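# Push cart through self-closing door into yellow bay

## Task

Get the utility cart through the self-closing door and into the other room's yellow-taped bay, with all four wheels fully inside the tape and none touching it. The case of copy paper must sit in the cart's top tray without overhanging any edge. The door must be closed when you finish. You may use one or both robots. A robot that tips over or is left leaning means failure.

## Robot and tools

ROBOTS. There are two identical Hello Robot Stretch 4 units, r1 and r2. Each has an omni-wheel base, a lift that rides up a mast, and one arm that telescopes forward, ending in a wrist (yaw, pitch, roll) and a two-finger gripper. Each stands about 1.6 m tall, and its base rim lies within 0.23 m of its base origin. Each robot reports everything in its own frames, so only camera images, lidar_m and wrist_depth_mm reveal where the two robots are relative to each other.

FRAMES. The base frame sits on the floor under the base centre: x ahead, y to the left, z up, in metres. hand_pose, a point between the open fingertips, is given in this frame and may be slightly wrong. The odometry frame is the base frame as it was when the scene began. base_odometry counts wheel rotation only, so slip shows up as travel. Its heading is in rad, left positive, from -3.142 to 3.142. If turned_by_wheels and turned_by_imu, summed over one move, disagree by more than about 0.1 rad, the base likely hit something or slipped.

move. Set blocking to false every time; true or a missing value is refused. The call returns within about half a second while motion continues. Each robot gets its own object under its key, "r1" or "r2". A robot left out gets nothing new, and its earlier motions carry on. Inside a robot's object:
- base: an offset from where the base last reported itself, never a place. translate_m is metres forward (negative back), -2 to 2. strafe_m is metres sideways, left positive, -2 to 2. rotate_rad turns in place, counter-clockwise positive, -3.2 to 3.2. translate_m and strafe_m may be combined for a straight diagonal run; rotate_rad must be sent alone.
- joints: absolute targets by name. lift_m 0 to 1.2 m; arm_m 0 to 0.55 m of extension; wrist_yaw_rad -1.134 to 4.276 (0 ahead, left positive, 3.14 stowed back); wrist_pitch_rad -1.117 to 4.259 (0 level, 1.57 pointing down); wrist_roll_rad -1.117 to 4.259 (clockwise positive when viewed from behind); gripper_m -0.038 to 0.141, the fingertip gap, with a fixed error of up to 0.015. Out-of-range joint targets are clipped to the limit and flagged.
- pace: "slow", "default", "fast" or "max". Base tops out at 0.1/0.3/0.4/0.6 m/s and 1/2/3/4 rad/s; a raised lift (above 0.2) lowers the base cap, down to 0.3 m/s and 1 rad/s at 1.2.
- speeds: a per-joint top speed in place of pace (not allowed for the gripper).
- contact_limits: 0 (lightest) to 1, only for arm_m, lift_m, translate_m, strafe_m, rotate_rad, and only next to that key's own command. Default 0.5. A base limit persists until the next action that includes base. Even at 0 the arm needs a firm 15 to 40 N to stop.
- end_of_arm: "enable_torque" alone, to revive wrist or gripper motors that cut out.
cameras lists the views wanted: r1_head_camera, r1_head_left_camera, r1_head_right_camera, r1_wrist_camera, and the same for r2, or "all"; [] gives none. Images may lag the state slightly. No single motion exceeds about 14 to 15 s.

wait(seconds 0 to 10) reports state and images, returning early once a commanded robot comes to rest; wait(0) shows the "earlier move" line. stop brakes every running motion and holds; its "stop:" line tells whether slack wheels hold again. zoom_image takes a camera from the newest images and region [x0, y0, x1, y1] in pixels, at most 504 by 504. finished_scene(scene) ends the scene for good; everything must stay done without the robots.

RESULTS. The "move:" line gives "done" per robot or its worst status. Statuses: moving, done (wheels turned the full amount, slip or not), off_target, contact_stop (that part went slack), time_out (target dropped), limit_stop_at_own_body, limit_stop_at_tilt (lean over 6 degrees; lift, arm and wheels go limp), torque_fault. Any stop you did not order prevents the rest of your queued calls in that reply from running, as does a refused call. on_its_own notes unrequested behaviour (holding, slack, off, odd tilt or current). lidar_m has 12 ranges in metres, sector 1 straight ahead then counter-clockwise (4 left, 7 rear, 10 right); "-" means nothing seen or closer than 0.25 m, and it sees from about 0.15 m up, missing glass and thin legs. wrist_depth_mm is a 7x7 grid of depths, 100 to 2000 mm. base_tilt gives forward and right lean in degrees with a fixed error near 3. motor_effort is percent of max with the peak in brackets; servo_current is wrist and gripper current in mA.

GRIPPING. Command a gap more than 0.015 below the object's width; about 0.06 below resists tugging. To wrap behind a bar or handle, go to -0.02 or less. A rise in gripper servo_current after closing means a real grip; the reading and "done" do not.

AVOID. Robots pressing or bumping hard into one another, including one gripper clamping the other's fingers; once bases touch, any further drive is a hard press. Two robots carrying one load together can drift apart by up to 3 cm per metre, which can topple one. Turning, driving or braking with over 1 kg held and arm_m above 0.2 risks tipping, worse at fast paces. Keep lift_m contact limit at 0.15 or more for 1 kg, 0.3 or more for 2 kg. Self-collision risk: gripper over the base with lift below about 0.2 (0.45 pointing down), pitched up while rolled, or yaw plus pitch below about -1.1; with the wrist stowed back, even a small tilt or roll can hit. Don't slam the door or cart, drop the paper, or strike fixed things hard. Objects may be nudged occasionally by outside forces. The world keeps running while you think, so robots hold or continue their last commands meanwhile.

Each tool is called after ">>>" as name([rows], argument=value, ...), one row to a line, values as JSON.

## Session

>>> move(blocking=false)

Scene clock: 0.00 s.
r1.base_odometry: x=+0.000 y=+0.000 heading=+0.000
r1.turned_by_wheels: +0.000
r1.turned_by_imu: +0.000
r1.base_tilt: forward=-1.6 right=+1.3
r1.lidar_m: 1.92 2.25 3.81 1.93 0.97 0.84 0.83 0.93 0.77 0.76 0.93 1.59
r1.base_status: not commanded
r1.joint_positions: lift_m=+0.127 arm_m=+0.000 wrist_yaw_rad=+3.089 wrist_pitch_rad=+0.002 wrist_roll_rad=+0.000 gripper_m=+0.056
r1.joint_status: not commanded
r1.measured_speeds: all 0
r1.motor_effort: lift_m=+20 arm_m=-4 wheel_0=+0 wheel_1=+1 wheel_2=+1
r1.servo_current: wrist_yaw_rad=39 wrist_pitch_rad=46 wrist_roll_rad=65 gripper_m=39
r1.hand_pose: x=-0.1125 y=+0.1024 z=+0.3046 quat_wxyz=(+0.026, -0.001, +0.000, +1.000) (m; r1's base frame)
r1.wrist_depth_mm: 137 138 - - - - - / 113 139 - - - - - / 117 140 224 - - - - / 137 161 - - - - - / - - - - - - - / - - 191 - 187 - - / 842 759 750 788 788 732 768
r2.base_odometry: x=+0.000 y=+0.000 heading=+0.000
r2.turned_by_wheels: +0.000
r2.turned_by_imu: +0.000
r2.base_tilt: forward=-0.6 right=+0.1
r2.lidar_m: 2.02 1.45 1.40 1.49 2.01 2.22 2.34 3.17 1.60 3.62 2.59 2.46
r2.base_status: not commanded
r2.joint_positions: lift_m=+0.295 arm_m=+0.000 wrist_yaw_rad=+3.133 wrist_pitch_rad=+0.002 wrist_roll_rad=+0.000 gripper_m=+0.056
r2.joint_status: not commanded
r2.measured_speeds: all 0
r2.motor_effort: lift_m=+18 arm_m=-4 wheel_0=+0 wheel_1=-1 wheel_2=+0
r2.servo_current: wrist_yaw_rad=46 wrist_pitch_rad=39 wrist_roll_rad=46 gripper_m=59
r2.hand_pose: x=-0.1167 y=+0.0898 z=+0.4727 quat_wxyz=(+0.004, -0.001, +0.000, +1.000) (m; r2's base frame)
r2.wrist_depth_mm: - 140 - - - - - / - 126 150 - - - - / - 130 185 - - - - / 144 143 272 - - - - / 229 - - - - - - / 226 1576 196 1576 190 1618 1464 / 226 1060 1138 - - 1025 1060
pictures: r1_head_camera, r1_head_left_camera, r1_head_right_camera, r1_wrist_camera, r2_head_camera, r2_head_left_camera, r2_head_right_camera, r2_wrist_camera
Images, in order (width x height): r1_head_camera 420x560, r1_head_left_camera 420x672, r1_head_right_camera 420x672, r1_wrist_camera 616x392, r2_head_camera 420x560, r2_head_left_camera 420x672, r2_head_right_camera 420x672, r2_wrist_camera 616x392.

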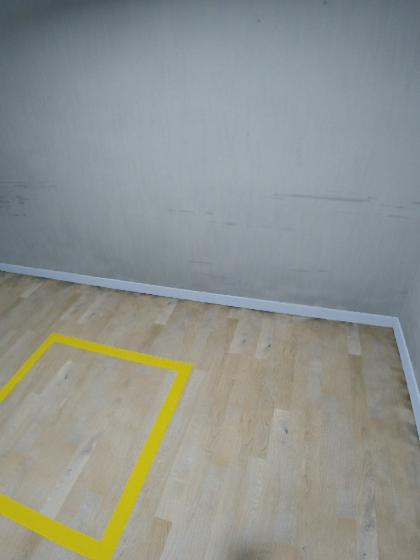

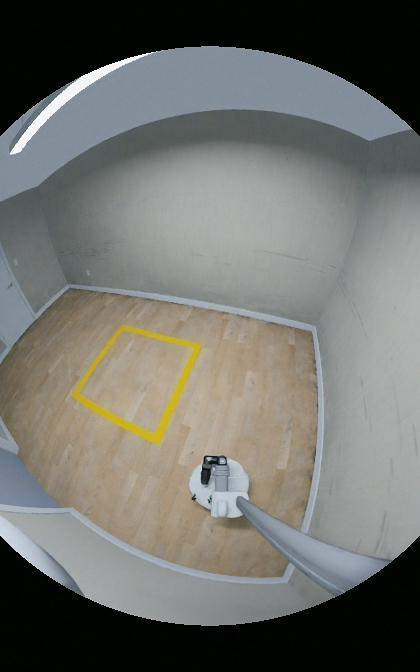

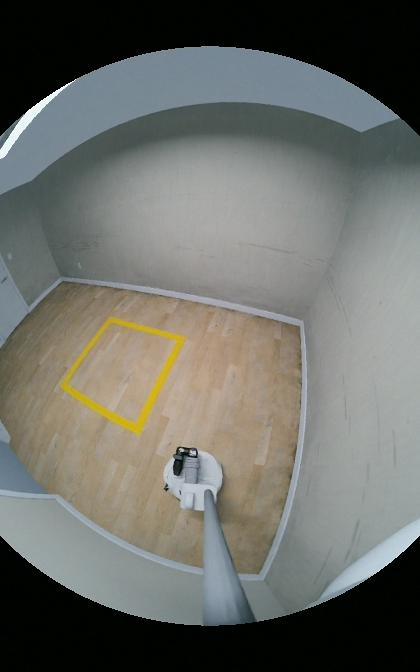

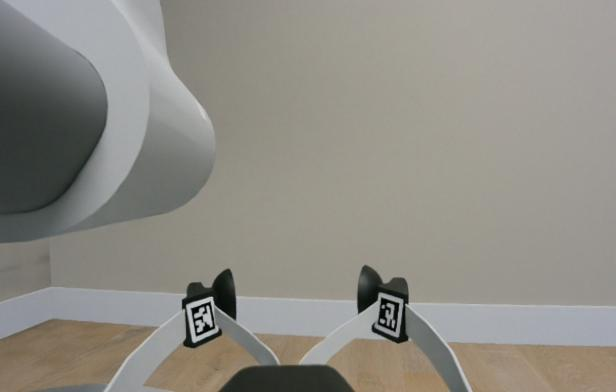

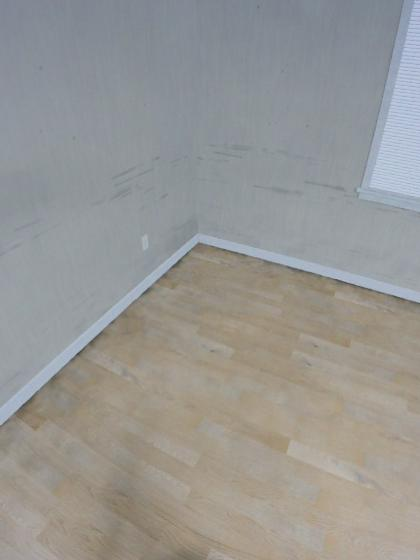

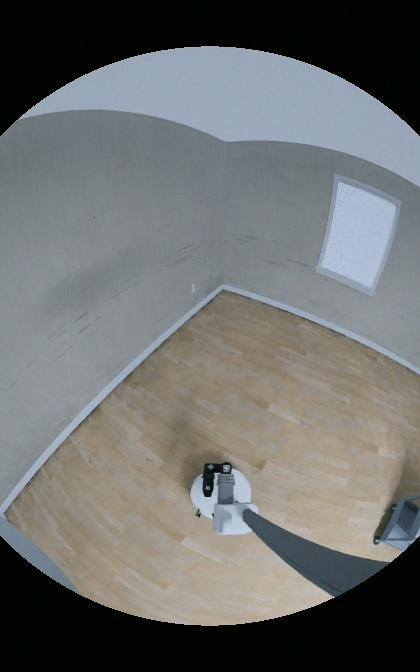

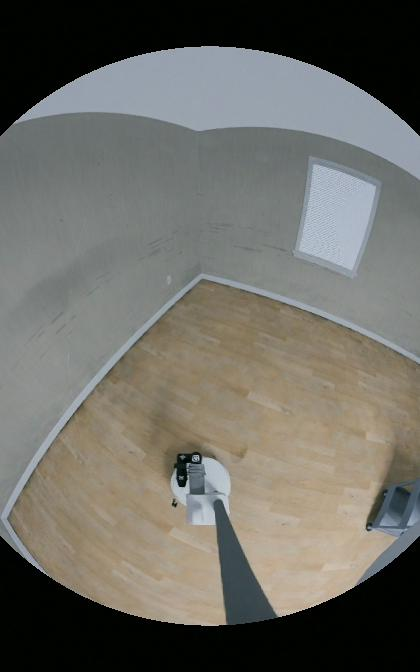

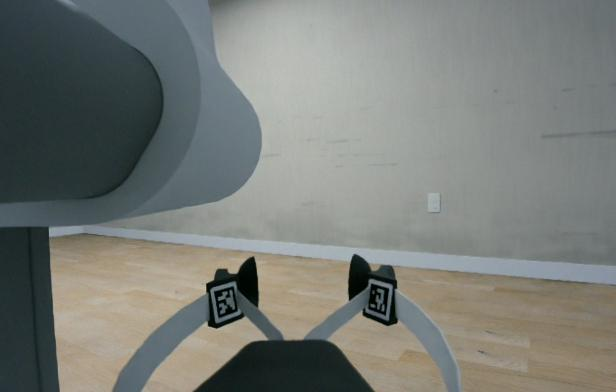

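>>> move(blocking=false, r1={"base":{"rotate_rad":1.2}}, r2={"base":{"rotate_rad":-1.4}}, cameras=[])

>>> wait(seconds=3, cameras=[])

>>> wait(seconds=0.5, cameras=["r1_head_camera","r1_head_left_camera","r2_head_camera","r2_head_left_camera","r2_head_right_camera"])

Scene clock: 4.57 s.
move: r1 moving; r2 moving
r1.base_odometry: x=+0.000 y=+0.000 heading=+0.252
r1.turned_by_wheels: +0.252
r1.turned_by_imu: +0.252
r1.base_tilt: forward=-1.6 right=+1.2
r1.lidar_m: 2.00 2.69 3.69 1.26 0.88 0.84 0.87 0.81 0.77 0.81 1.08 1.93
r1.base_status: rotate_rad moving
r1.joint_positions: lift_m=+0.127 arm_m=+0.000 wrist_yaw_rad=+3.089 wrist_pitch_rad=+0.002 wrist_roll_rad=+0.000 gripper_m=+0.056
r1.joint_status: not commanded
r1.measured_speeds: translate_m=-0.001 strafe_m=-0.001 rotate_rad=+0.980 lift_m=+0.000 arm_m=+0.000 wrist_yaw_rad=+0.000 wrist_pitch_rad=+0.000 wrist_roll_rad=+0.000
r1.motor_effort: lift_m=+20(20) arm_m=-4(4) wheel_0=-8(10) wheel_1=-6(10) wheel_2=-7(8)
r1.servo_current: wrist_yaw_rad=52(52) wrist_pitch_rad=39(52) wrist_roll_rad=39(59) gripper_m=39(46)
r1.hand_pose: x=-0.1125 y=+0.1024 z=+0.3046 quat_wxyz=(+0.026, -0.001, +0.000, +1.000) (m; r1's base frame)
r1.wrist_depth_mm: 136 139 - - - - - / 113 139 - - - - - / 114 139 225 - - - - / 137 160 - - - - - / - - - - - - - / - 1060 190 - 187 - - / 798 750 759 820 741 691 732
r2.base_odometry: x=+0.000 y=+0.000 heading=-0.252
r2.turned_by_wheels: -0.252
r2.turned_by_imu: -0.244
r2.base_tilt: forward=-0.7 right=+0.0
r2.lidar_m: 2.49 1.64 1.43 1.40 1.65 2.21 2.22 2.65 1.61 1.63 2.90 2.49
r2.base_status: rotate_rad moving
r2.joint_positions: lift_m=+0.295 arm_m=+0.000 wrist_yaw_rad=+3.133 wrist_pitch_rad=+0.002 wrist_roll_rad=+0.000 gripper_m=+0.056
r2.joint_status: not commanded
r2.measured_speeds: translate_m=+0.000 strafe_m=+0.000 rotate_rad=-0.974 lift_m=+0.000 arm_m=+0.000 wrist_yaw_rad=+0.000 wrist_pitch_rad=+0.000 wrist_roll_rad=+0.000
r2.motor_effort: lift_m=+18(18) arm_m=-4(4) wheel_0=+9(11) wheel_1=+6(11) wheel_2=+9(10)
r2.servo_current: wrist_yaw_rad=46(52) wrist_pitch_rad=46(46) wrist_roll_rad=39(52) gripper_m=52(52)
r2.hand_pose: x=-0.1167 y=+0.0898 z=+0.4727 quat_wxyz=(+0.004, -0.001, +0.000, +1.000) (m; r2's base frame)
r2.wrist_depth_mm: - 141 - - - - - / - 126 150 - - - - / - 130 184 - - - - / 144 143 273 - - - - / 229 - - - - - - / 227 1576 196 1537 190 1618 1464 / 226 1078 1138 - - 1042 1060
pictures: none
No camera images: "cameras" was empty.

Scene clock: 5.90 s.
earlier move: r1 done; r2 moving
r1.base_odometry: x=+0.000 y=+0.000 heading=+1.200
r1.turned_by_wheels: +0.948
r1.turned_by_imu: +0.953
r1.base_tilt: forward=-1.6 right=+1.3
r1.lidar_m: 3.93 1.53 0.89 0.83 0.84 0.83 0.78 0.80 1.01 1.91 1.95 2.48
r1.base_status: done
r1.joint_positions: lift_m=+0.127 arm_m=+0.000 wrist_yaw_rad=+3.089 wrist_pitch_rad=+0.002 wrist_roll_rad=+0.000 gripper_m=+0.056
r1.joint_status: not commanded
r1.measured_speeds: all 0
r1.motor_effort: lift_m=+20(20) arm_m=-4(4) wheel_0=-2(10) wheel_1=-2(10) wheel_2=+0(8)
r1.servo_current: wrist_yaw_rad=46(65) wrist_pitch_rad=39(52) wrist_roll_rad=46(65) gripper_m=33(46)
r1.hand_pose: x=-0.1125 y=+0.1024 z=+0.3046 quat_wxyz=(+0.026, -0.001, +0.000, +1.000) (m; r1's base frame)
r1.wrist_depth_mm: 136 139 - - - - - / 113 139 - - - - - / 118 140 229 - - - - / 137 162 - - - - - / - - - - - - - / - - 190 - 187 - - / 778 163 750 798 798 768 778
r2.base_odometry: x=+0.000 y=+0.000 heading=-1.399
r2.turned_by_wheels: -1.148
r2.turned_by_imu: -1.117
r2.base_tilt: forward=-0.7 right=+0.1
r2.lidar_m: 3.05 2.46 2.50 1.77 1.41 1.40 1.56 2.25 2.22 2.50 2.03 1.59
r2.base_status: rotate_rad moving
r2.joint_positions: lift_m=+0.295 arm_m=+0.000 wrist_yaw_rad=+3.133 wrist_pitch_rad=+0.002 wrist_roll_rad=+0.000 gripper_m=+0.056
r2.joint_status: not commanded
r2.measured_speeds: all 0
r2.motor_effort: lift_m=+18(18) arm_m=-4(4) wheel_0=+1(12) wheel_1=+3(11) wheel_2=+5(11)
r2.servo_current: wrist_yaw_rad=39(59) wrist_pitch_rad=33(46) wrist_roll_rad=59(59) gripper_m=52(59)
r2.hand_pose: x=-0.1167 y=+0.0898 z=+0.4727 quat_wxyz=(+0.004, -0.001, +0.000, +1.000) (m; r2's base frame)
r2.wrist_depth_mm: - 140 - - - - - / - 126 151 - - - - / - 129 185 - - - - / 144 143 264 - - - - / 229 - - - - - - / 228 1576 196 1430 190 - - / 226 1078 1138 - - 1042 1008
wait: 1.33 of 3 s (r1 has come to rest)
pictures: none
No camera images: "cameras" was empty.

Scene clock: 6.03 s.
earlier move: r2 done
r1.base_odometry: x=+0.000 y=+0.000 heading=+1.200
r1.turned_by_wheels: +0.000
r1.turned_by_imu: +0.000
r1.base_tilt: forward=-1.6 right=+1.3
r1.lidar_m: 3.90 1.54 0.92 0.84 0.86 0.85 0.76 0.78 1.01 1.92 1.94 2.48
r1.base_status: done
r1.joint_positions: lift_m=+0.127 arm_m=+0.000 wrist_yaw_rad=+3.089 wrist_pitch_rad=+0.002 wrist_roll_rad=+0.000 gripper_m=+0.056
r1.joint_status: not commanded
r1.measured_speeds: all 0
r1.motor_effort: lift_m=+20(20) arm_m=-4(4) wheel_0=-2(10) wheel_1=-2(10) wheel_2=+0(8)
r1.servo_current: wrist_yaw_rad=52(65) wrist_pitch_rad=46(52) wrist_roll_rad=39(65) gripper_m=39(46)
r1.hand_pose: x=-0.1125 y=+0.1024 z=+0.3046 quat_wxyz=(+0.026, -0.001, +0.000, +1.000) (m; r1's base frame)
r1.wrist_depth_mm: 136 139 - - - - - / 114 139 - - - - - / 118 139 229 - - - - / 137 162 - - - - - / - - - - - - - / - - 190 - 186 - - / 798 163 750 809 798 768 778
r2.base_odometry: x=+0.000 y=+0.000 heading=-1.399
r2.turned_by_wheels: +0.000
r2.turned_by_imu: +0.000
r2.base_tilt: forward=-0.7 right=+0.1
r2.lidar_m: 3.06 2.49 2.51 1.77 1.43 1.41 1.55 2.25 2.21 2.47 2.01 1.61
r2.base_status: done
r2.joint_positions: lift_m=+0.295 arm_m=+0.000 wrist_yaw_rad=+3.133 wrist_pitch_rad=+0.002 wrist_roll_rad=+0.000 gripper_m=+0.056
r2.joint_status: not commanded
r2.measured_speeds: all 0
r2.motor_effort: lift_m=+18(18) arm_m=-3(4) wheel_0=+2(12) wheel_1=+4(11) wheel_2=+5(11)
r2.servo_current: wrist_yaw_rad=39(59) wrist_pitch_rad=39(46) wrist_roll_rad=46(59) gripper_m=46(59)
r2.hand_pose: x=-0.1167 y=+0.0898 z=+0.4727 quat_wxyz=(+0.004, -0.001, +0.000, +1.000) (m; r2's base frame)
r2.wrist_depth_mm: - 141 - - - - - / - 126 151 - - - - / - 129 185 - - - - / 144 143 265 - - - - / 229 - - - - - - / 228 1618 196 1397 190 - - / 226 1060 1138 - - 1025 1025
wait: 0.13 of 0.5 s (r2 has come to rest)
pictures: r1_head_camera, r1_head_left_camera, r2_head_camera, r2_head_left_camera, r2_head_right_camera
Images, in order (width x height): r1_head_camera 420x560, r1_head_left_camera 420x672, r2_head_camera 420x560, r2_head_left_camera 420x672, r2_head_right_camera 420x672.

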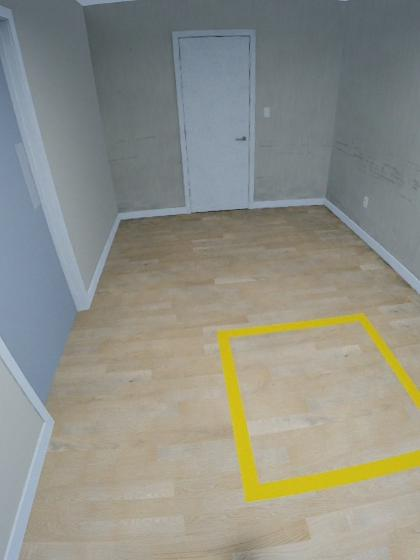

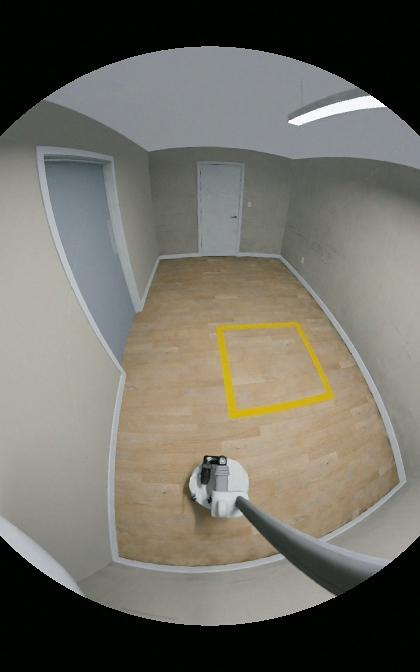

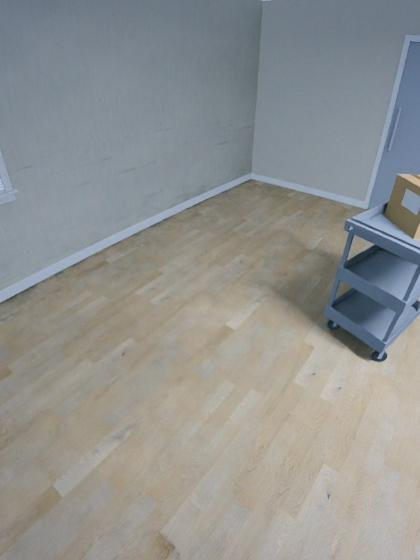

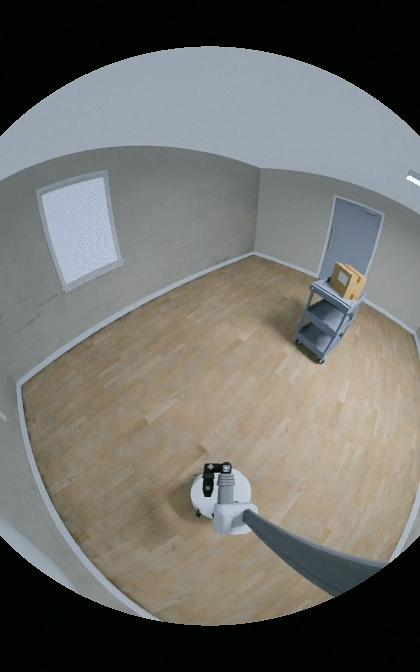

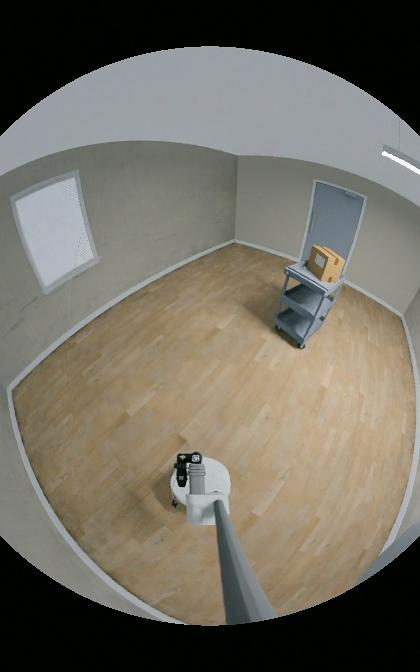

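>>> zoom_image(camera="r2_head_camera", region=[300, 0, 420, 240])

>>> zoom_image(camera="r1_head_left_camera", region=[20, 120, 180, 400])

>>> zoom_image(camera="r2_head_left_camera", region=[270, 170, 420, 380])

Scaled by 2.100 from the camera's 420x560 image, which has a finer 1200x1600 frame.

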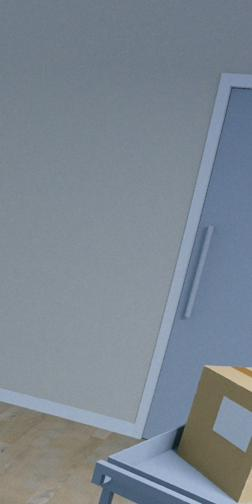

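Scaled by 1.800 from the camera's 420x672 image, which has a finer 600x960 frame.

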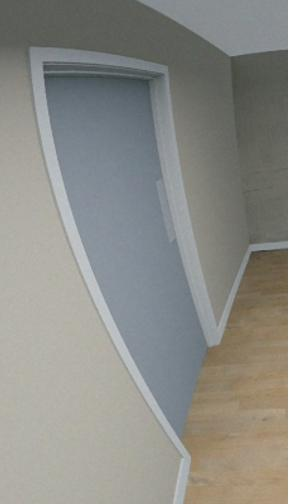

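Scaled by 2.400 from the camera's 420x672 image, which has a finer 600x960 frame.

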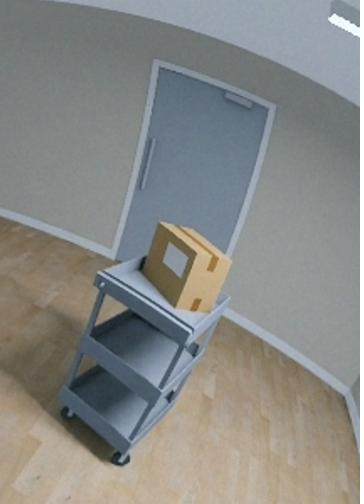

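>>> move(blocking=false, r2={"base":{"rotate_rad":-0.72},"joints":{"lift_m":0.8}}, r1={"base":{"rotate_rad":0.9},"joints":{"lift_m":0.6}}, cameras=[])

>>> wait(seconds=3, cameras=[])

>>> wait(seconds=2, cameras=["r1_head_camera","r1_head_left_camera","r2_head_camera","r2_head_left_camera","r2_head_right_camera"])

>>> zoom_image(camera="r2_head_camera", region=[0, 0, 420, 500])

Scene clock: 35.17 s.
move: r1 moving; r2 moving
r1.base_odometry: x=+0.000 y=+0.000 heading=+1.452
r1.turned_by_wheels: +0.252
r1.turned_by_imu: +0.253
r1.base_tilt: forward=-1.6 right=+1.3
r1.lidar_m: 2.27 1.08 0.86 0.83 0.93 0.78 0.76 0.85 1.30 1.94 2.10 3.20
r1.base_status: rotate_rad moving
r1.joint_positions: lift_m=+0.164 arm_m=+0.000 wrist_yaw_rad=+3.089 wrist_pitch_rad=+0.002 wrist_roll_rad=+0.000 gripper_m=+0.056
r1.joint_status: lift_m moving
r1.measured_speeds: translate_m=-0.001 strafe_m=-0.001 rotate_rad=+0.981 lift_m=+0.146 arm_m=+0.000 wrist_yaw_rad=+0.000 wrist_pitch_rad=+0.000 wrist_roll_rad=+0.000
r1.motor_effort: lift_m=+27(28) arm_m=-4(4) wheel_0=-9(9) wheel_1=-6(7) wheel_2=-6(8)
r1.servo_current: wrist_yaw_rad=59(59) wrist_pitch_rad=46(46) wrist_roll_rad=46(65) gripper_m=39(52)
r1.hand_pose: x=-0.1125 y=+0.1024 z=+0.3421 quat_wxyz=(+0.026, -0.001, +0.000, +1.000) (m; r1's base frame)
r1.wrist_depth_mm: 136 138 - - - - - / 114 139 - - - - - / 118 140 229 - - - - / 137 162 - - - - - / - - - - - - - / - - 190 - 187 - - / 842 164 768 143 798 759 842
r2.base_odometry: x=+0.000 y=+0.000 heading=-1.651
r2.turned_by_wheels: -0.252
r2.turned_by_imu: -0.244
r2.base_tilt: forward=-0.7 right=+0.0
r2.lidar_m: 1.78 2.71 2.48 2.22 1.50 1.41 1.45 1.88 2.23 2.29 2.95 1.61
r2.base_status: rotate_rad moving
r2.joint_positions: lift_m=+0.333 arm_m=+0.000 wrist_yaw_rad=+3.133 wrist_pitch_rad=+0.002 wrist_roll_rad=+0.000 gripper_m=+0.056
r2.joint_status: lift_m moving
r2.measured_speeds: translate_m=-0.001 strafe_m=+0.000 rotate_rad=-0.976 lift_m=+0.146 arm_m=+0.000 wrist_yaw_rad=+0.000 wrist_pitch_rad=+0.000 wrist_roll_rad=+0.000
r2.motor_effort: lift_m=+24(24) arm_m=-4(4) wheel_0=+2(9) wheel_1=+10(10) wheel_2=+10(11)
r2.servo_current: wrist_yaw_rad=39(65) wrist_pitch_rad=39(46) wrist_roll_rad=39(52) gripper_m=46(52)
r2.hand_pose: x=-0.1167 y=+0.0898 z=+0.5103 quat_wxyz=(+0.004, -0.001, +0.000, +1.000) (m; r2's base frame)
r2.wrist_depth_mm: - 141 - - - - - / - 126 142 - - - - / - 130 184 - - - - / 144 144 226 - - - - / 229 - - - - - - / 228 1661 196 1430 190 - - / 226 1138 1229 - - 1078 1078
pictures: none
No camera images: "cameras" was empty.

Scene clock: 37.53 s.
earlier move: r1 done; r2 moving
r1.base_odometry: x=+0.000 y=+0.000 heading=+2.100
r1.turned_by_wheels: +0.647
r1.turned_by_imu: +0.651
r1.base_tilt: forward=-1.6 right=+1.3
r1.lidar_m: 1.02 0.83 0.83 0.92 0.77 0.75 0.91 1.57 1.94 2.26 3.80 1.98
r1.base_status: done
r1.joint_positions: lift_m=+0.599 arm_m=+0.000 wrist_yaw_rad=+3.089 wrist_pitch_rad=+0.002 wrist_roll_rad=+0.000 gripper_m=+0.056
r1.joint_status: all done
r1.measured_speeds: all 0
r1.motor_effort: lift_m=+25(28) arm_m=-4(4) wheel_0=-2(9) wheel_1=-2(10) wheel_2=+0(8)
r1.servo_current: wrist_yaw_rad=52(72) wrist_pitch_rad=39(46) wrist_roll_rad=39(65) gripper_m=39(52)
r1.hand_pose: x=-0.1125 y=+0.1024 z=+0.7771 quat_wxyz=(+0.026, -0.001, +0.000, +1.000) (m; r1's base frame)
r1.wrist_depth_mm: 136 138 - - - - - / 113 139 - - - - - / 117 140 227 - - - - / 137 161 - - - - - / - - - - - - - / - - 190 - 187 - - / 1708 152 - 137 - - -
r2.base_odometry: x=+0.000 y=+0.000 heading=-2.118
r2.turned_by_wheels: -0.467
r2.turned_by_imu: -0.454
r2.base_tilt: forward=-0.7 right=+0.1
r2.lidar_m: 1.61 3.61 2.61 2.50 2.04 1.48 1.41 1.49 2.00 2.22 2.30 3.17
r2.base_status: done
r2.joint_positions: lift_m=+0.800 arm_m=+0.000 wrist_yaw_rad=+3.133 wrist_pitch_rad=+0.002 wrist_roll_rad=+0.000 gripper_m=+0.056
r2.joint_status: lift_m moving
r2.measured_speeds: all 0
r2.motor_effort: lift_m=+21(25) arm_m=-4(4) wheel_0=+4(9) wheel_1=+2(10) wheel_2=+4(11)
r2.servo_current: wrist_yaw_rad=52(65) wrist_pitch_rad=46(46) wrist_roll_rad=46(59) gripper_m=46(52)
r2.hand_pose: x=-0.1167 y=+0.0898 z=+0.9775 quat_wxyz=(+0.004, -0.001, +0.000, +1.000) (m; r2's base frame)
r2.wrist_depth_mm: - 140 - - - - - / - 126 141 - - - - / - 129 185 - - - - / 144 143 218 - - - - / 219 - - - - - - / 220 - 190 - 188 - - / 225 - - - - - -
wait: 2.37 of 3 s (r1 has come to rest)
pictures: none
No camera images: "cameras" was empty.

Scene clock: 37.63 s.
earlier move: r2 done
r1.base_odometry: x=+0.000 y=+0.000 heading=+2.100
r1.turned_by_wheels: +0.000
r1.turned_by_imu: +0.000
r1.base_tilt: forward=-1.6 right=+1.3
r1.lidar_m: 1.00 0.84 0.84 0.93 0.78 0.76 0.90 1.56 1.95 2.23 3.80 1.99
r1.base_status: done
r1.joint_positions: lift_m=+0.599 arm_m=+0.000 wrist_yaw_rad=+3.089 wrist_pitch_rad=+0.002 wrist_roll_rad=+0.000 gripper_m=+0.056
r1.joint_status: all done
r1.measured_speeds: all 0
r1.motor_effort: lift_m=+25(28) arm_m=-4(4) wheel_0=-1(9) wheel_1=-2(10) wheel_2=+0(8)
r1.servo_current: wrist_yaw_rad=39(72) wrist_pitch_rad=46(46) wrist_roll_rad=39(65) gripper_m=39(52)
r1.hand_pose: x=-0.1125 y=+0.1024 z=+0.7771 quat_wxyz=(+0.026, -0.001, +0.000, +1.000) (m; r1's base frame)
r1.wrist_depth_mm: 136 139 - - - - - / 113 139 - - - - - / 117 139 226 - - - - / 137 161 - - - - - / - - - - - - - / - - 190 - 187 - - / 1708 152 - 137 - - -
r2.base_odometry: x=+0.000 y=+0.000 heading=-2.118
r2.turned_by_wheels: +0.000
r2.turned_by_imu: +0.000
r2.base_tilt: forward=-0.7 right=+0.1
r2.lidar_m: 1.62 3.64 2.60 2.49 2.04 1.50 1.41 1.48 2.00 2.22 2.31 3.14
r2.base_status: done
r2.joint_positions: lift_m=+0.800 arm_m=+0.000 wrist_yaw_rad=+3.133 wrist_pitch_rad=+0.002 wrist_roll_rad=+0.000 gripper_m=+0.056
r2.joint_status: all done
r2.measured_speeds: all 0
r2.motor_effort: lift_m=+21(25) arm_m=-4(4) wheel_0=+4(9) wheel_1=+2(10) wheel_2=+3(11)
r2.servo_current: wrist_yaw_rad=46(65) wrist_pitch_rad=46(46) wrist_roll_rad=46(59) gripper_m=52(52)
r2.hand_pose: x=-0.1167 y=+0.0898 z=+0.9775 quat_wxyz=(+0.004, -0.001, +0.000, +1.000) (m; r2's base frame)
r2.wrist_depth_mm: - 140 - - - - - / - 126 141 - - - - / - 129 184 - - - - / 144 143 218 - - - - / 219 - - - - - - / 220 - 189 - 187 - - / 224 - - - - - -
wait: 0.10 of 2 s (r2 has come to rest)
pictures: r1_head_camera, r1_head_left_camera, r2_head_camera, r2_head_left_camera, r2_head_right_camera
Images, in order (width x height): r1_head_camera 420x560, r1_head_left_camera 420x672, r2_head_camera 420x560, r2_head_left_camera 420x672, r2_head_right_camera 420x672.

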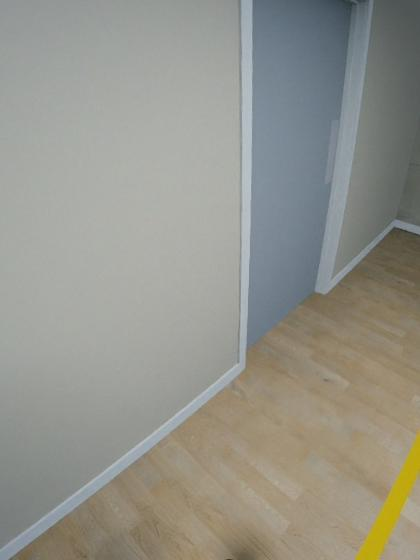

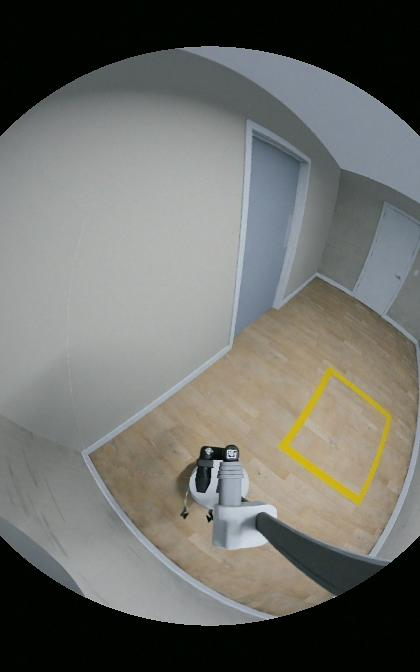

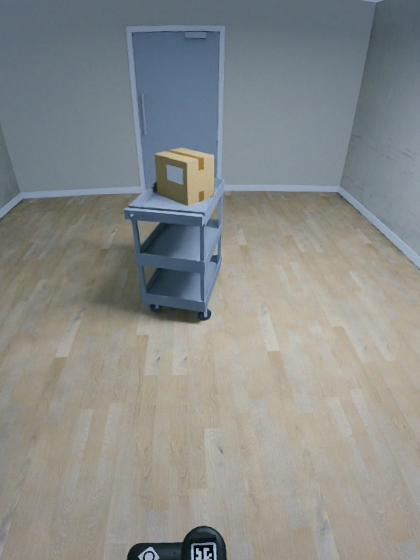

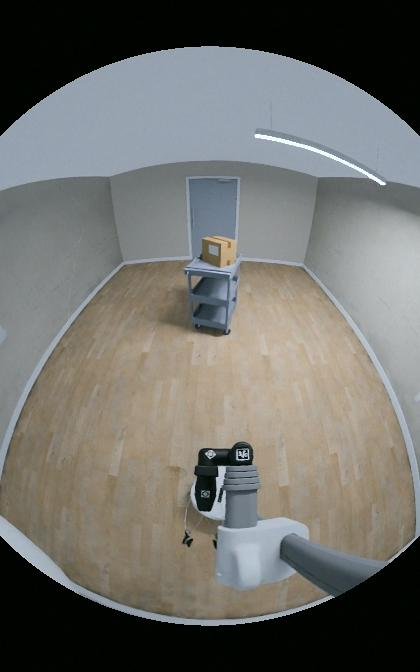

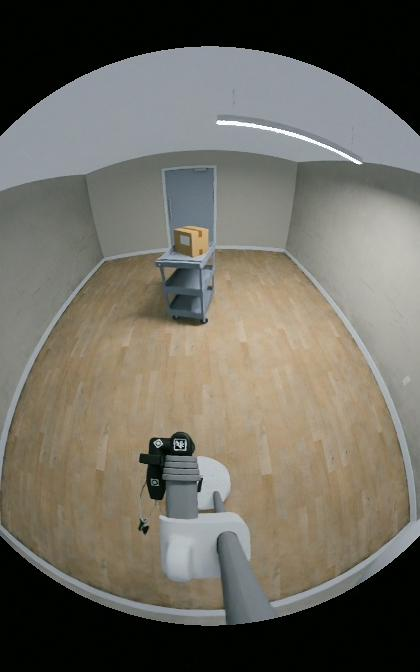

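Scaled by 1.008 from the camera's 420x560 image, which has a finer 1200x1600 frame.

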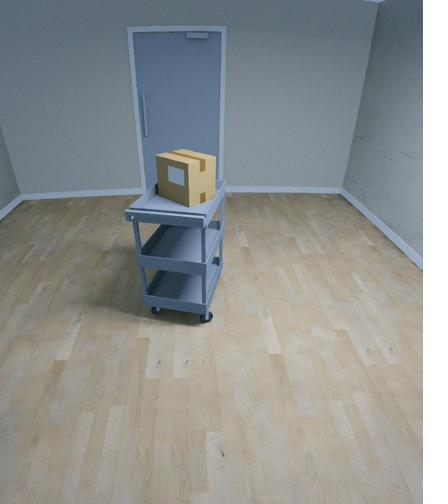

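>>> move(blocking=false, r2={"base":{"translate_m":0.5,"strafe_m":-0.9},"joints":{"wrist_yaw_rad":0,"gripper_m":0.1},"pace":"fast"}, r1={"joints":{"wrist_yaw_rad":0,"gripper_m":0.1}}, cameras=[])

>>> wait(seconds=2.5, cameras=[])

>>> wait(seconds=3, cameras=["r1_head_camera","r2_head_camera","r2_head_left_camera"])

Scene clock: 79.70 s.
move: r1 moving; r2 moving
r1.base_odometry: x=+0.000 y=+0.000 heading=+2.100
r1.turned_by_wheels: +0.000
r1.turned_by_imu: -0.001
r1.base_tilt: forward=-1.6 right=+1.3
r1.lidar_m: 1.02 0.84 0.85 0.91 0.76 0.76 0.90 1.52 1.93 2.23 3.80 1.96
r1.base_status: not commanded
r1.joint_positions: lift_m=+0.599 arm_m=+0.000 wrist_yaw_rad=+2.503 wrist_pitch_rad=+0.002 wrist_roll_rad=+0.000 gripper_m=+0.075
r1.joint_status: wrist_yaw_rad moving; gripper_m moving
r1.measured_speeds: translate_m=+0.000 strafe_m=+0.000 rotate_rad=+0.000 lift_m=+0.000 arm_m=+0.000 wrist_yaw_rad=-1.820 wrist_pitch_rad=+0.000 wrist_roll_rad=+0.000
r1.motor_effort: lift_m=+25(25) arm_m=-4(4) wheel_0=-1(2) wheel_1=-2(2) wheel_2=+0(0)
r1.servo_current: wrist_yaw_rad=85(111) wrist_pitch_rad=39(46) wrist_roll_rad=39(65) gripper_m=78(78)
r1.hand_pose: x=-0.0085 y=+0.2421 z=+0.7771 quat_wxyz=(+0.314, -0.001, +0.000, +0.949) (m; r1's base frame)
r1.wrist_depth_mm: - - - - - - - / - - - - - - - / - - - - - - - / - - - - - - - / - - - - - - - / - - 191 - 185 - - / - 145 - 137 - - -
r2.base_odometry: x=-0.044 y=+0.002 heading=-2.119
r2.turned_by_wheels: -0.001
r2.turned_by_imu: +0.002
r2.base_tilt: forward=-0.7 right=+0.1
r2.lidar_m: 1.60 3.65 2.64 2.54 2.05 1.51 1.42 1.49 2.05 2.19 2.28 3.09
r2.base_status: translate_m moving; strafe_m moving
r2.joint_positions: lift_m=+0.800 arm_m=+0.000 wrist_yaw_rad=+2.521 wrist_pitch_rad=+0.002 wrist_roll_rad=+0.000 gripper_m=+0.075
r2.joint_status: wrist_yaw_rad moving; gripper_m moving
r2.measured_speeds: translate_m=+0.081 strafe_m=-0.149 rotate_rad=+0.006 lift_m=+0.000 arm_m=+0.000 wrist_yaw_rad=-1.739 wrist_pitch_rad=+0.000 wrist_roll_rad=+0.000
r2.motor_effort: lift_m=+21(21) arm_m=-4(4) wheel_0=+9(14) wheel_1=-10(10) wheel_2=-11(11)
r2.servo_current: wrist_yaw_rad=124(169) wrist_pitch_rad=33(46) wrist_roll_rad=52(52) gripper_m=72(91)
r2.hand_pose: x=-0.0128 y=+0.2388 z=+0.9775 quat_wxyz=(+0.305, -0.001, +0.000, +0.952) (m; r2's base frame)
r2.wrist_depth_mm: - - - - - - - / - - - - - - - / - - - - - - - / - - - - - - - / - - - - - - - / - - 189 - 190 - - / - - - - - - -
pictures: none
No camera images: "cameras" was empty.

Scene clock: 81.53 s.
earlier move: r1 done; r2 moving
r1.base_odometry: x=+0.000 y=+0.000 heading=+2.100
r1.turned_by_wheels: +0.000
r1.turned_by_imu: +0.000
r1.base_tilt: forward=-1.6 right=+1.3
r1.lidar_m: 0.99 0.84 0.85 0.92 0.76 0.76 0.89 1.56 1.93 2.24 3.81 1.95
r1.base_status: not commanded
r1.joint_positions: lift_m=+0.599 arm_m=+0.000 wrist_yaw_rad=+0.003 wrist_pitch_rad=+0.002 wrist_roll_rad=+0.000 gripper_m=+0.100
r1.joint_status: all done
r1.measured_speeds: all 0
r1.motor_effort: lift_m=+25(25) arm_m=-4(4) wheel_0=-2(2) wheel_1=-2(2) wheel_2=+0(0)
r1.servo_current: wrist_yaw_rad=33(117) wrist_pitch_rad=39(52) wrist_roll_rad=52(65) gripper_m=46(85)
r1.hand_pose: x=+0.4596 y=-0.0866 z=+0.7771 quat_wxyz=(+1.000, +0.000, +0.001, +0.001) (m; r1's base frame)
r1.wrist_depth_mm: - - - 1098 - - - / - - - 1098 1863 - - / - - - 1078 1921 - - / - - - 1098 1921 - - / - - - 1118 1921 - - / - 193 195 1098 189 - - / - - - 139 1661 1661 1921
r2.base_odometry: x=-0.705 y=+0.029 heading=-2.119
r2.turned_by_wheels: +0.000
r2.turned_by_imu: +0.001
r2.base_tilt: forward=-0.8 right=+0.1
r2.lidar_m: 1.76 1.40 3.27 3.11 2.52 1.86 1.75 1.82 1.68 1.61 1.66 2.27
r2.base_status: translate_m moving; strafe_m moving
r2.joint_positions: lift_m=+0.800 arm_m=+0.000 wrist_yaw_rad=+0.003 wrist_pitch_rad=+0.002 wrist_roll_rad=+0.000 gripper_m=+0.100
r2.joint_status: wrist_yaw_rad moving; the others done
r2.measured_speeds: translate_m=+0.195 strafe_m=-0.349 rotate_rad=-0.001 lift_m=+0.000 arm_m=+0.000 wrist_yaw_rad=+0.000 wrist_pitch_rad=+0.000 wrist_roll_rad=+0.000
r2.motor_effort: lift_m=+21(21) arm_m=-4(4) wheel_0=+8(15) wheel_1=-6(11) wheel_2=-7(12)
r2.servo_current: wrist_yaw_rad=33(169) wrist_pitch_rad=39(46) wrist_roll_rad=33(59) gripper_m=59(91)
r2.hand_pose: x=+0.4596 y=-0.0866 z=+0.9775 quat_wxyz=(+1.000, +0.000, +0.001, +0.001) (m; r2's base frame)
r2.wrist_depth_mm: - - - - - - - / - - - - - - - / - - - - - - - / - 1464 - - - - - / - 1430 - - - - - / - 1618 190 - 195 - - / 1983 - 1708 - - - -
wait: 1.83 of 2.5 s (r1 has come to rest)
pictures: none
No camera images: "cameras" was empty.

Scene clock: 83.20 s.
earlier move: r2 done
r1.base_odometry: x=+0.000 y=+0.000 heading=+2.100
r1.turned_by_wheels: +0.000
r1.turned_by_imu: +0.000
r1.base_tilt: forward=-1.6 right=+1.3
r1.lidar_m: 1.00 0.82 0.82 0.92 0.77 0.76 0.90 1.57 1.95 2.24 3.78 1.97
r1.base_status: not commanded
r1.joint_positions: lift_m=+0.599 arm_m=+0.000 wrist_yaw_rad=+0.003 wrist_pitch_rad=+0.002 wrist_roll_rad=+0.000 gripper_m=+0.100
r1.joint_status: all done
r1.measured_speeds: all 0
r1.motor_effort: lift_m=+25(25) arm_m=-4(4) wheel_0=-1(2) wheel_1=-1(2) wheel_2=+0(0)
r1.servo_current: wrist_yaw_rad=52(117) wrist_pitch_rad=46(52) wrist_roll_rad=39(72) gripper_m=46(85)
r1.hand_pose: x=+0.4596 y=-0.0866 z=+0.7771 quat_wxyz=(+1.000, +0.000, +0.001, +0.001) (m; r1's base frame)
r1.wrist_depth_mm: - - - 1098 - - - / - - - 1098 1863 - - / - - - 1098 1808 - - / - - - 1078 1921 - - / - - - 1118 1863 - - / - 193 195 1118 189 - - / - - - 140 1661 1661 1863
r2.base_odometry: x=-1.029 y=+0.042 heading=-2.119
r2.turned_by_wheels: +0.000
r2.turned_by_imu: +0.000
r2.base_tilt: forward=-0.7 right=+0.1
r2.lidar_m: 3.89 1.42 1.77 3.40 2.73 2.00 1.90 1.94 1.37 1.33 1.39 1.89
r2.base_status: done
r2.joint_positions: lift_m=+0.800 arm_m=+0.000 wrist_yaw_rad=+0.003 wrist_pitch_rad=+0.002 wrist_roll_rad=+0.000 gripper_m=+0.100
r2.joint_status: all done
r2.measured_speeds: all 0
r2.motor_effort: lift_m=+21(21) arm_m=-4(4) wheel_0=+0(15) wheel_1=-3(11) wheel_2=-4(12)
r2.servo_current: wrist_yaw_rad=39(169) wrist_pitch_rad=39(46) wrist_roll_rad=52(59) gripper_m=52(91)
r2.hand_pose: x=+0.4596 y=-0.0866 z=+0.9775 quat_wxyz=(+1.000, +0.000, +0.001, +0.001) (m; r2's base frame)
r2.wrist_depth_mm: - - - - - - - / - - - - - - - / - - - - - - - / 1308 - - - - - - / 1618 - - - - - - / - 1661 195 - 195 - - / 1229 1921 - - - - 1863
wait: 1.67 of 3 s (r2 has come to rest)
pictures: r1_head_camera, r2_head_camera, r2_head_left_camera
Images, in order (width x height): r1_head_camera 420x560, r2_head_camera 420x560, r2_head_left_camera 420x672.

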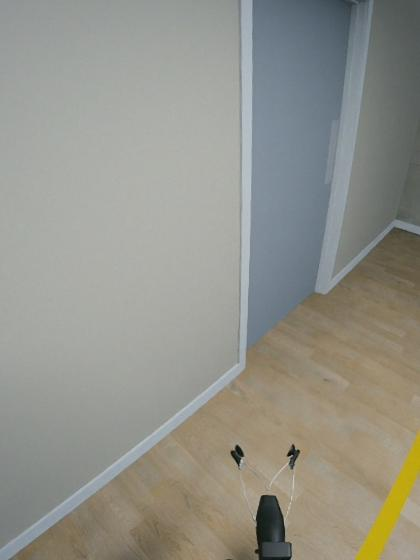

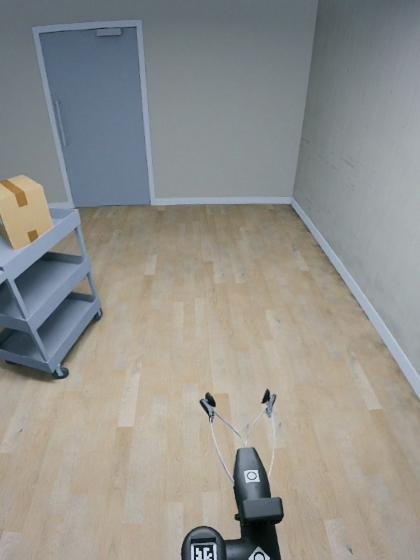

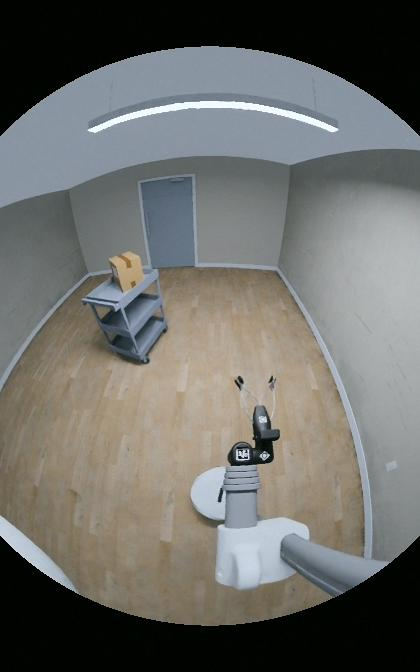

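>>> move(blocking=false, r2={"base":{"translate_m":2.0},"pace":"fast","joints":{"arm_m":0.1}}, r1={"base":{"rotate_rad":0.75}}, cameras=[])

>>> wait(seconds=2, cameras=["r1_head_camera"])

>>> move(blocking=false, r1={"base":{"strafe_m":-1.2}}, cameras=[])

>>> wait(seconds=6, cameras=["r2_head_camera","r2_head_left_camera"])

Scene clock: 127.73 s.
move: r1 moving; r2 moving
r1.base_odometry: x=+0.000 y=+0.000 heading=+2.352
r1.turned_by_wheels: +0.252
r1.turned_by_imu: +0.252
r1.base_tilt: forward=-1.6 right=+1.3
r1.lidar_m: 0.86 0.83 0.87 0.81 0.76 0.79 1.12 1.95 1.99 2.73 3.85 1.27
r1.base_status: rotate_rad moving
r1.joint_positions: lift_m=+0.599 arm_m=+0.000 wrist_yaw_rad=+0.003 wrist_pitch_rad=+0.002 wrist_roll_rad=+0.000 gripper_m=+0.100
r1.joint_status: not commanded
r1.measured_speeds: translate_m=+0.000 strafe_m=-0.001 rotate_rad=+0.980 lift_m=+0.000 arm_m=+0.000 wrist_yaw_rad=-0.001 wrist_pitch_rad=+0.000 wrist_roll_rad=+0.000
r1.motor_effort: lift_m=+25(25) arm_m=-4(4) wheel_0=-7(8) wheel_1=-7(9) wheel_2=-6(7)
r1.servo_current: wrist_yaw_rad=59(59) wrist_pitch_rad=39(46) wrist_roll_rad=20(59) gripper_m=39(46)
r1.hand_pose: x=+0.4595 y=-0.0867 z=+0.7771 quat_wxyz=(+1.000, +0.000, +0.001, +0.001) (m; r1's base frame)
r1.wrist_depth_mm: - - - - 1025 - 1708 / - - - - 1042 - 1661 / - - - - 1042 - 1708 / - - - - 1060 - 1756 / - - - - 1060 - 1756 / - 192 195 - 190 - 1708 / - - - 139 - - 1756
r2.base_odometry: x=-1.051 y=+0.005 heading=-2.119
r2.turned_by_wheels: +0.000
r2.turned_by_imu: +0.003
r2.base_tilt: forward=-0.7 right=+0.1
r2.lidar_m: 3.85 1.37 1.65 3.39 2.79 2.03 1.94 1.93 1.38 1.33 1.37 1.88
r2.base_status: translate_m moving
r2.joint_positions: lift_m=+0.800 arm_m=+0.070 wrist_yaw_rad=+0.002 wrist_pitch_rad=+0.002 wrist_roll_rad=+0.000 gripper_m=+0.100
r2.joint_status: arm_m moving
r2.measured_speeds: translate_m=+0.169 strafe_m=+0.000 rotate_rad=+0.001 lift_m=+0.000 arm_m=+0.198 wrist_yaw_rad=+0.000 wrist_pitch_rad=+0.000 wrist_roll_rad=+0.000
r2.motor_effort: lift_m=+21(21) arm_m=+9(14) wheel_0=+11(12) wheel_1=+9(10) wheel_2=-14(16)
r2.servo_current: wrist_yaw_rad=39(52) wrist_pitch_rad=39(46) wrist_roll_rad=52(59) gripper_m=46(59)
r2.hand_pose: x=+0.5298 y=-0.0867 z=+0.9775 quat_wxyz=(+1.000, +0.000, +0.001, +0.001) (m; r2's base frame)
r2.wrist_depth_mm: - - - - - - - / - - - - - - - / - - - - - - - / 1205 - - - - - - / 1229 - - - - - - / - - 195 - 195 - - / 1182 - - - - - 1808
pictures: none
No camera images: "cameras" was empty.

Scene clock: 128.77 s.
earlier move: r1 done; r2 moving
r1.base_odometry: x=+0.000 y=+0.000 heading=+2.849
r1.turned_by_wheels: +0.498
r1.turned_by_imu: +0.501
r1.base_tilt: forward=-1.6 right=+1.3
r1.lidar_m: 0.84 0.86 0.84 0.77 0.80 1.07 1.92 1.99 2.63 3.94 1.30 0.91
r1.base_status: done
r1.joint_positions: lift_m=+0.599 arm_m=+0.000 wrist_yaw_rad=+0.003 wrist_pitch_rad=+0.002 wrist_roll_rad=+0.000 gripper_m=+0.100
r1.joint_status: not commanded
r1.measured_speeds: all 0
r1.motor_effort: lift_m=+25(25) arm_m=-4(4) wheel_0=-1(9) wheel_1=-1(9) wheel_2=+0(7)
r1.servo_current: wrist_yaw_rad=46(65) wrist_pitch_rad=33(52) wrist_roll_rad=59(72) gripper_m=46(46)
r1.hand_pose: x=+0.4595 y=-0.0867 z=+0.7771 quat_wxyz=(+1.000, +0.000, +0.001, +0.001) (m; r1's base frame)
r1.wrist_depth_mm: - - - - - - - / - - - - - - - / - - - - - - - / - - - - - - - / - - - - - - - / - 193 195 - 188 - - / - - - 139 - - -
r2.base_odometry: x=-1.230 y=-0.287 heading=-2.119
r2.turned_by_wheels: +0.000
r2.turned_by_imu: +0.000
r2.base_tilt: forward=-0.7 right=+0.1
r2.lidar_m: 3.50 1.16 1.10 3.39 3.30 2.36 2.28 1.92 1.37 1.31 1.37 1.87
r2.base_status: translate_m moving
r2.joint_positions: lift_m=+0.800 arm_m=+0.100 wrist_yaw_rad=+0.002 wrist_pitch_rad=+0.002 wrist_roll_rad=+0.000 gripper_m=+0.100
r2.joint_status: all done
r2.measured_speeds: translate_m=+0.399 strafe_m=+0.000 rotate_rad=+0.001 lift_m=+0.000 arm_m=+0.000 wrist_yaw_rad=+0.000 wrist_pitch_rad=+0.000 wrist_roll_rad=+0.000
r2.motor_effort: lift_m=+21(21) arm_m=+7(14) wheel_0=+7(12) wheel_1=+7(10) wheel_2=-10(16)
r2.servo_current: wrist_yaw_rad=46(65) wrist_pitch_rad=39(46) wrist_roll_rad=52(59) gripper_m=52(59)
r2.hand_pose: x=+0.5593 y=-0.0867 z=+0.9775 quat_wxyz=(+1.000, +0.000, +0.001, +0.001) (m; r2's base frame)
r2.wrist_depth_mm: - - - - - - - / - - - - - - - / - - - - - - - / - - - - - - - / - - - - - - - / - - 193 - 195 - - / 1060 - - - - - 1808
wait: 1.03 of 2 s (r1 has come to rest)
pictures: r1_head_camera
Images, in order (width x height): r1_head_camera 420x560.

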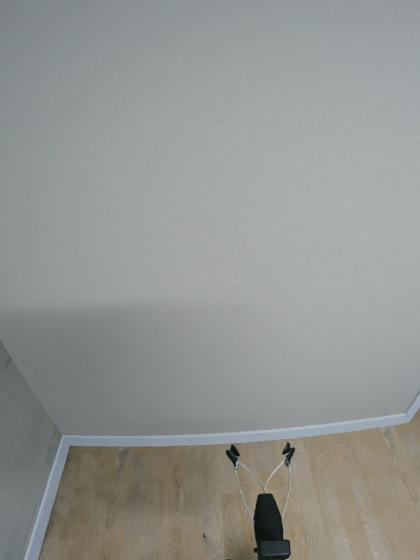

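Scene clock: 129.27 s.
earlier move: r2 moving
move: r1 moving
r1.base_odometry: x=+0.010 y=+0.035 heading=+2.849
r1.turned_by_wheels: +0.000
r1.turned_by_imu: +0.000
r1.base_tilt: forward=-1.6 right=+1.3
r1.lidar_m: 0.84 0.87 0.86 0.80 0.84 1.09 1.93 1.99 2.62 3.90 1.30 0.91
r1.base_status: strafe_m moving
r1.joint_positions: lift_m=+0.599 arm_m=+0.000 wrist_yaw_rad=+0.003 wrist_pitch_rad=+0.002 wrist_roll_rad=+0.000 gripper_m=+0.100
r1.joint_status: not commanded
r1.measured_speeds: translate_m=-0.001 strafe_m=-0.139 rotate_rad=+0.004 lift_m=+0.000 arm_m=+0.000 wrist_yaw_rad=+0.000 wrist_pitch_rad=+0.000 wrist_roll_rad=+0.000
r1.motor_effort: lift_m=+25(25) arm_m=-4(4) wheel_0=+7(10) wheel_1=-7(11) wheel_2=-1(1)
r1.servo_current: wrist_yaw_rad=52(72) wrist_pitch_rad=46(46) wrist_roll_rad=46(59) gripper_m=46(46)
r1.hand_pose: x=+0.4595 y=-0.0867 z=+0.7771 quat_wxyz=(+1.000, +0.000, +0.001, +0.001) (m; r1's base frame)
r1.wrist_depth_mm: - - - - - - - / - - - - - - - / - - - - - - - / - - - - - - - / - - - - - - - / - 193 194 - 189 - - / - - - 139 - - -
r2.base_odometry: x=-1.334 y=-0.458 heading=-2.119
r2.turned_by_wheels: +0.000
r2.turned_by_imu: +0.000
r2.base_tilt: forward=-0.7 right=+0.1
r2.lidar_m: 3.32 1.12 1.01 3.40 3.54 2.60 2.46 1.93 1.38 1.32 1.35 1.88
r2.base_status: translate_m moving
r2.joint_positions: lift_m=+0.800 arm_m=+0.100 wrist_yaw_rad=+0.002 wrist_pitch_rad=+0.002 wrist_roll_rad=+0.000 gripper_m=+0.100
r2.joint_status: not commanded
r2.measured_speeds: translate_m=+0.400 strafe_m=+0.000 rotate_rad=+0.001 lift_m=+0.000 arm_m=+0.000 wrist_yaw_rad=+0.000 wrist_pitch_rad=+0.000 wrist_roll_rad=+0.000
r2.motor_effort: lift_m=+21(21) arm_m=+7(8) wheel_0=+9(9) wheel_1=+5(7) wheel_2=-9(10)
r2.servo_current: wrist_yaw_rad=39(52) wrist_pitch_rad=39(46) wrist_roll_rad=46(59) gripper_m=52(59)
r2.hand_pose: x=+0.5593 y=-0.0867 z=+0.9775 quat_wxyz=(+1.000, +0.000, +0.001, +0.001) (m; r2's base frame)
r2.wrist_depth_mm: - - - - - - - / - - - - - - - / - - - - - - - / - - - - - - - / - - - - - - - / - - 195 - 196 - - / - - - - - - 1808
pictures: none
No camera images: "cameras" was empty.

Scene clock: 133.67 s.
earlier move: r1 moving; r2 done
r1.base_odometry: x=+0.345 y=+1.147 heading=+2.850
r1.turned_by_wheels: +0.000
r1.turned_by_imu: -0.008
r1.base_tilt: forward=-1.6 right=+1.3
r1.lidar_m: 0.91 0.94 1.26 1.94 2.02 1.98 1.83 1.87 2.51 2.75 1.44 1.07
r1.base_status: strafe_m moving
r1.joint_positions: lift_m=+0.599 arm_m=+0.000 wrist_yaw_rad=+0.003 wrist_pitch_rad=+0.002 wrist_roll_rad=+0.000 gripper_m=+0.100
r1.joint_status: not commanded
r1.measured_speeds: translate_m=+0.000 strafe_m=-0.045 rotate_rad=+0.000 lift_m=+0.000 arm_m=+0.000 wrist_yaw_rad=+0.000 wrist_pitch_rad=+0.000 wrist_roll_rad=+0.000
r1.motor_effort: lift_m=+25(25) arm_m=-4(4) wheel_0=+2(11) wheel_1=-1(12) wheel_2=+0(2)
r1.servo_current: wrist_yaw_rad=33(78) wrist_pitch_rad=33(52) wrist_roll_rad=46(65) gripper_m=33(52)
r1.hand_pose: x=+0.4595 y=-0.0867 z=+0.7771 quat_wxyz=(+1.000, +0.000, +0.001, +0.001) (m; r1's base frame)
r1.wrist_depth_mm: - 707 - - - - - / - 699 - - - - 831 / - 699 - - - - - / - 699 - - - - - / - 699 - - - - - / - 691 195 - 189 - - / - - - 139 - - -
r2.base_odometry: x=-2.070 y=-1.665 heading=-2.119
r2.turned_by_wheels: +0.000
r2.turned_by_imu: +0.002
r2.base_tilt: forward=-0.7 right=+0.1
r2.lidar_m: 1.90 1.99 2.72 0.78 0.72 1.23 3.99 1.91 1.35 1.29 1.36 1.88
r2.base_status: done
r2.joint_positions: lift_m=+0.800 arm_m=+0.100 wrist_yaw_rad=+0.002 wrist_pitch_rad=+0.002 wrist_roll_rad=+0.000 gripper_m=+0.100
r2.joint_status: not commanded
r2.measured_speeds: all 0
r2.motor_effort: lift_m=+21(21) arm_m=+7(8) wheel_0=+4(12) wheel_1=+2(8) wheel_2=-1(11)
r2.servo_current: wrist_yaw_rad=39(65) wrist_pitch_rad=39(46) wrist_roll_rad=33(65) gripper_m=46(59)
r2.hand_pose: x=+0.5593 y=-0.0867 z=+0.9775 quat_wxyz=(+1.000, +0.000, +0.001, +0.001) (m; r2's base frame)
r2.wrist_depth_mm: - - - - - - - / - - - - - - - / - - - - - - - / - - - - - - - / - - - - - - - / - - 189 - 185 - - / - - - - - - -
wait: 4.40 of 6 s (r2 has come to rest)
pictures: r2_head_camera, r2_head_left_camera
Images, in order (width x height): r2_head_camera 420x560, r2_head_left_camera 420x672.

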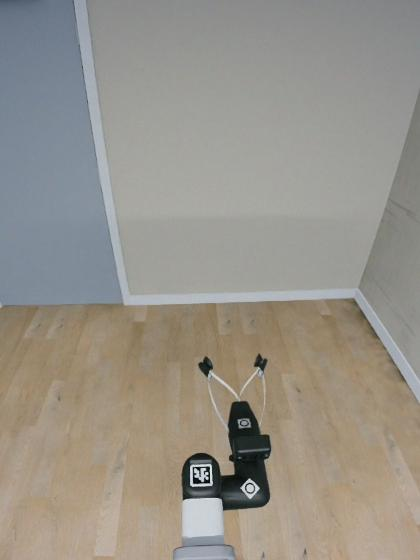

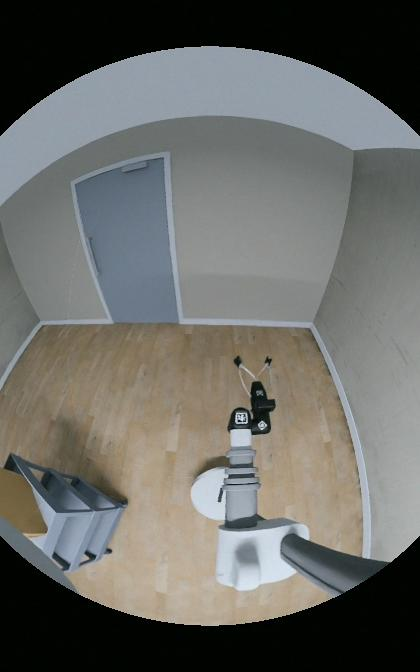

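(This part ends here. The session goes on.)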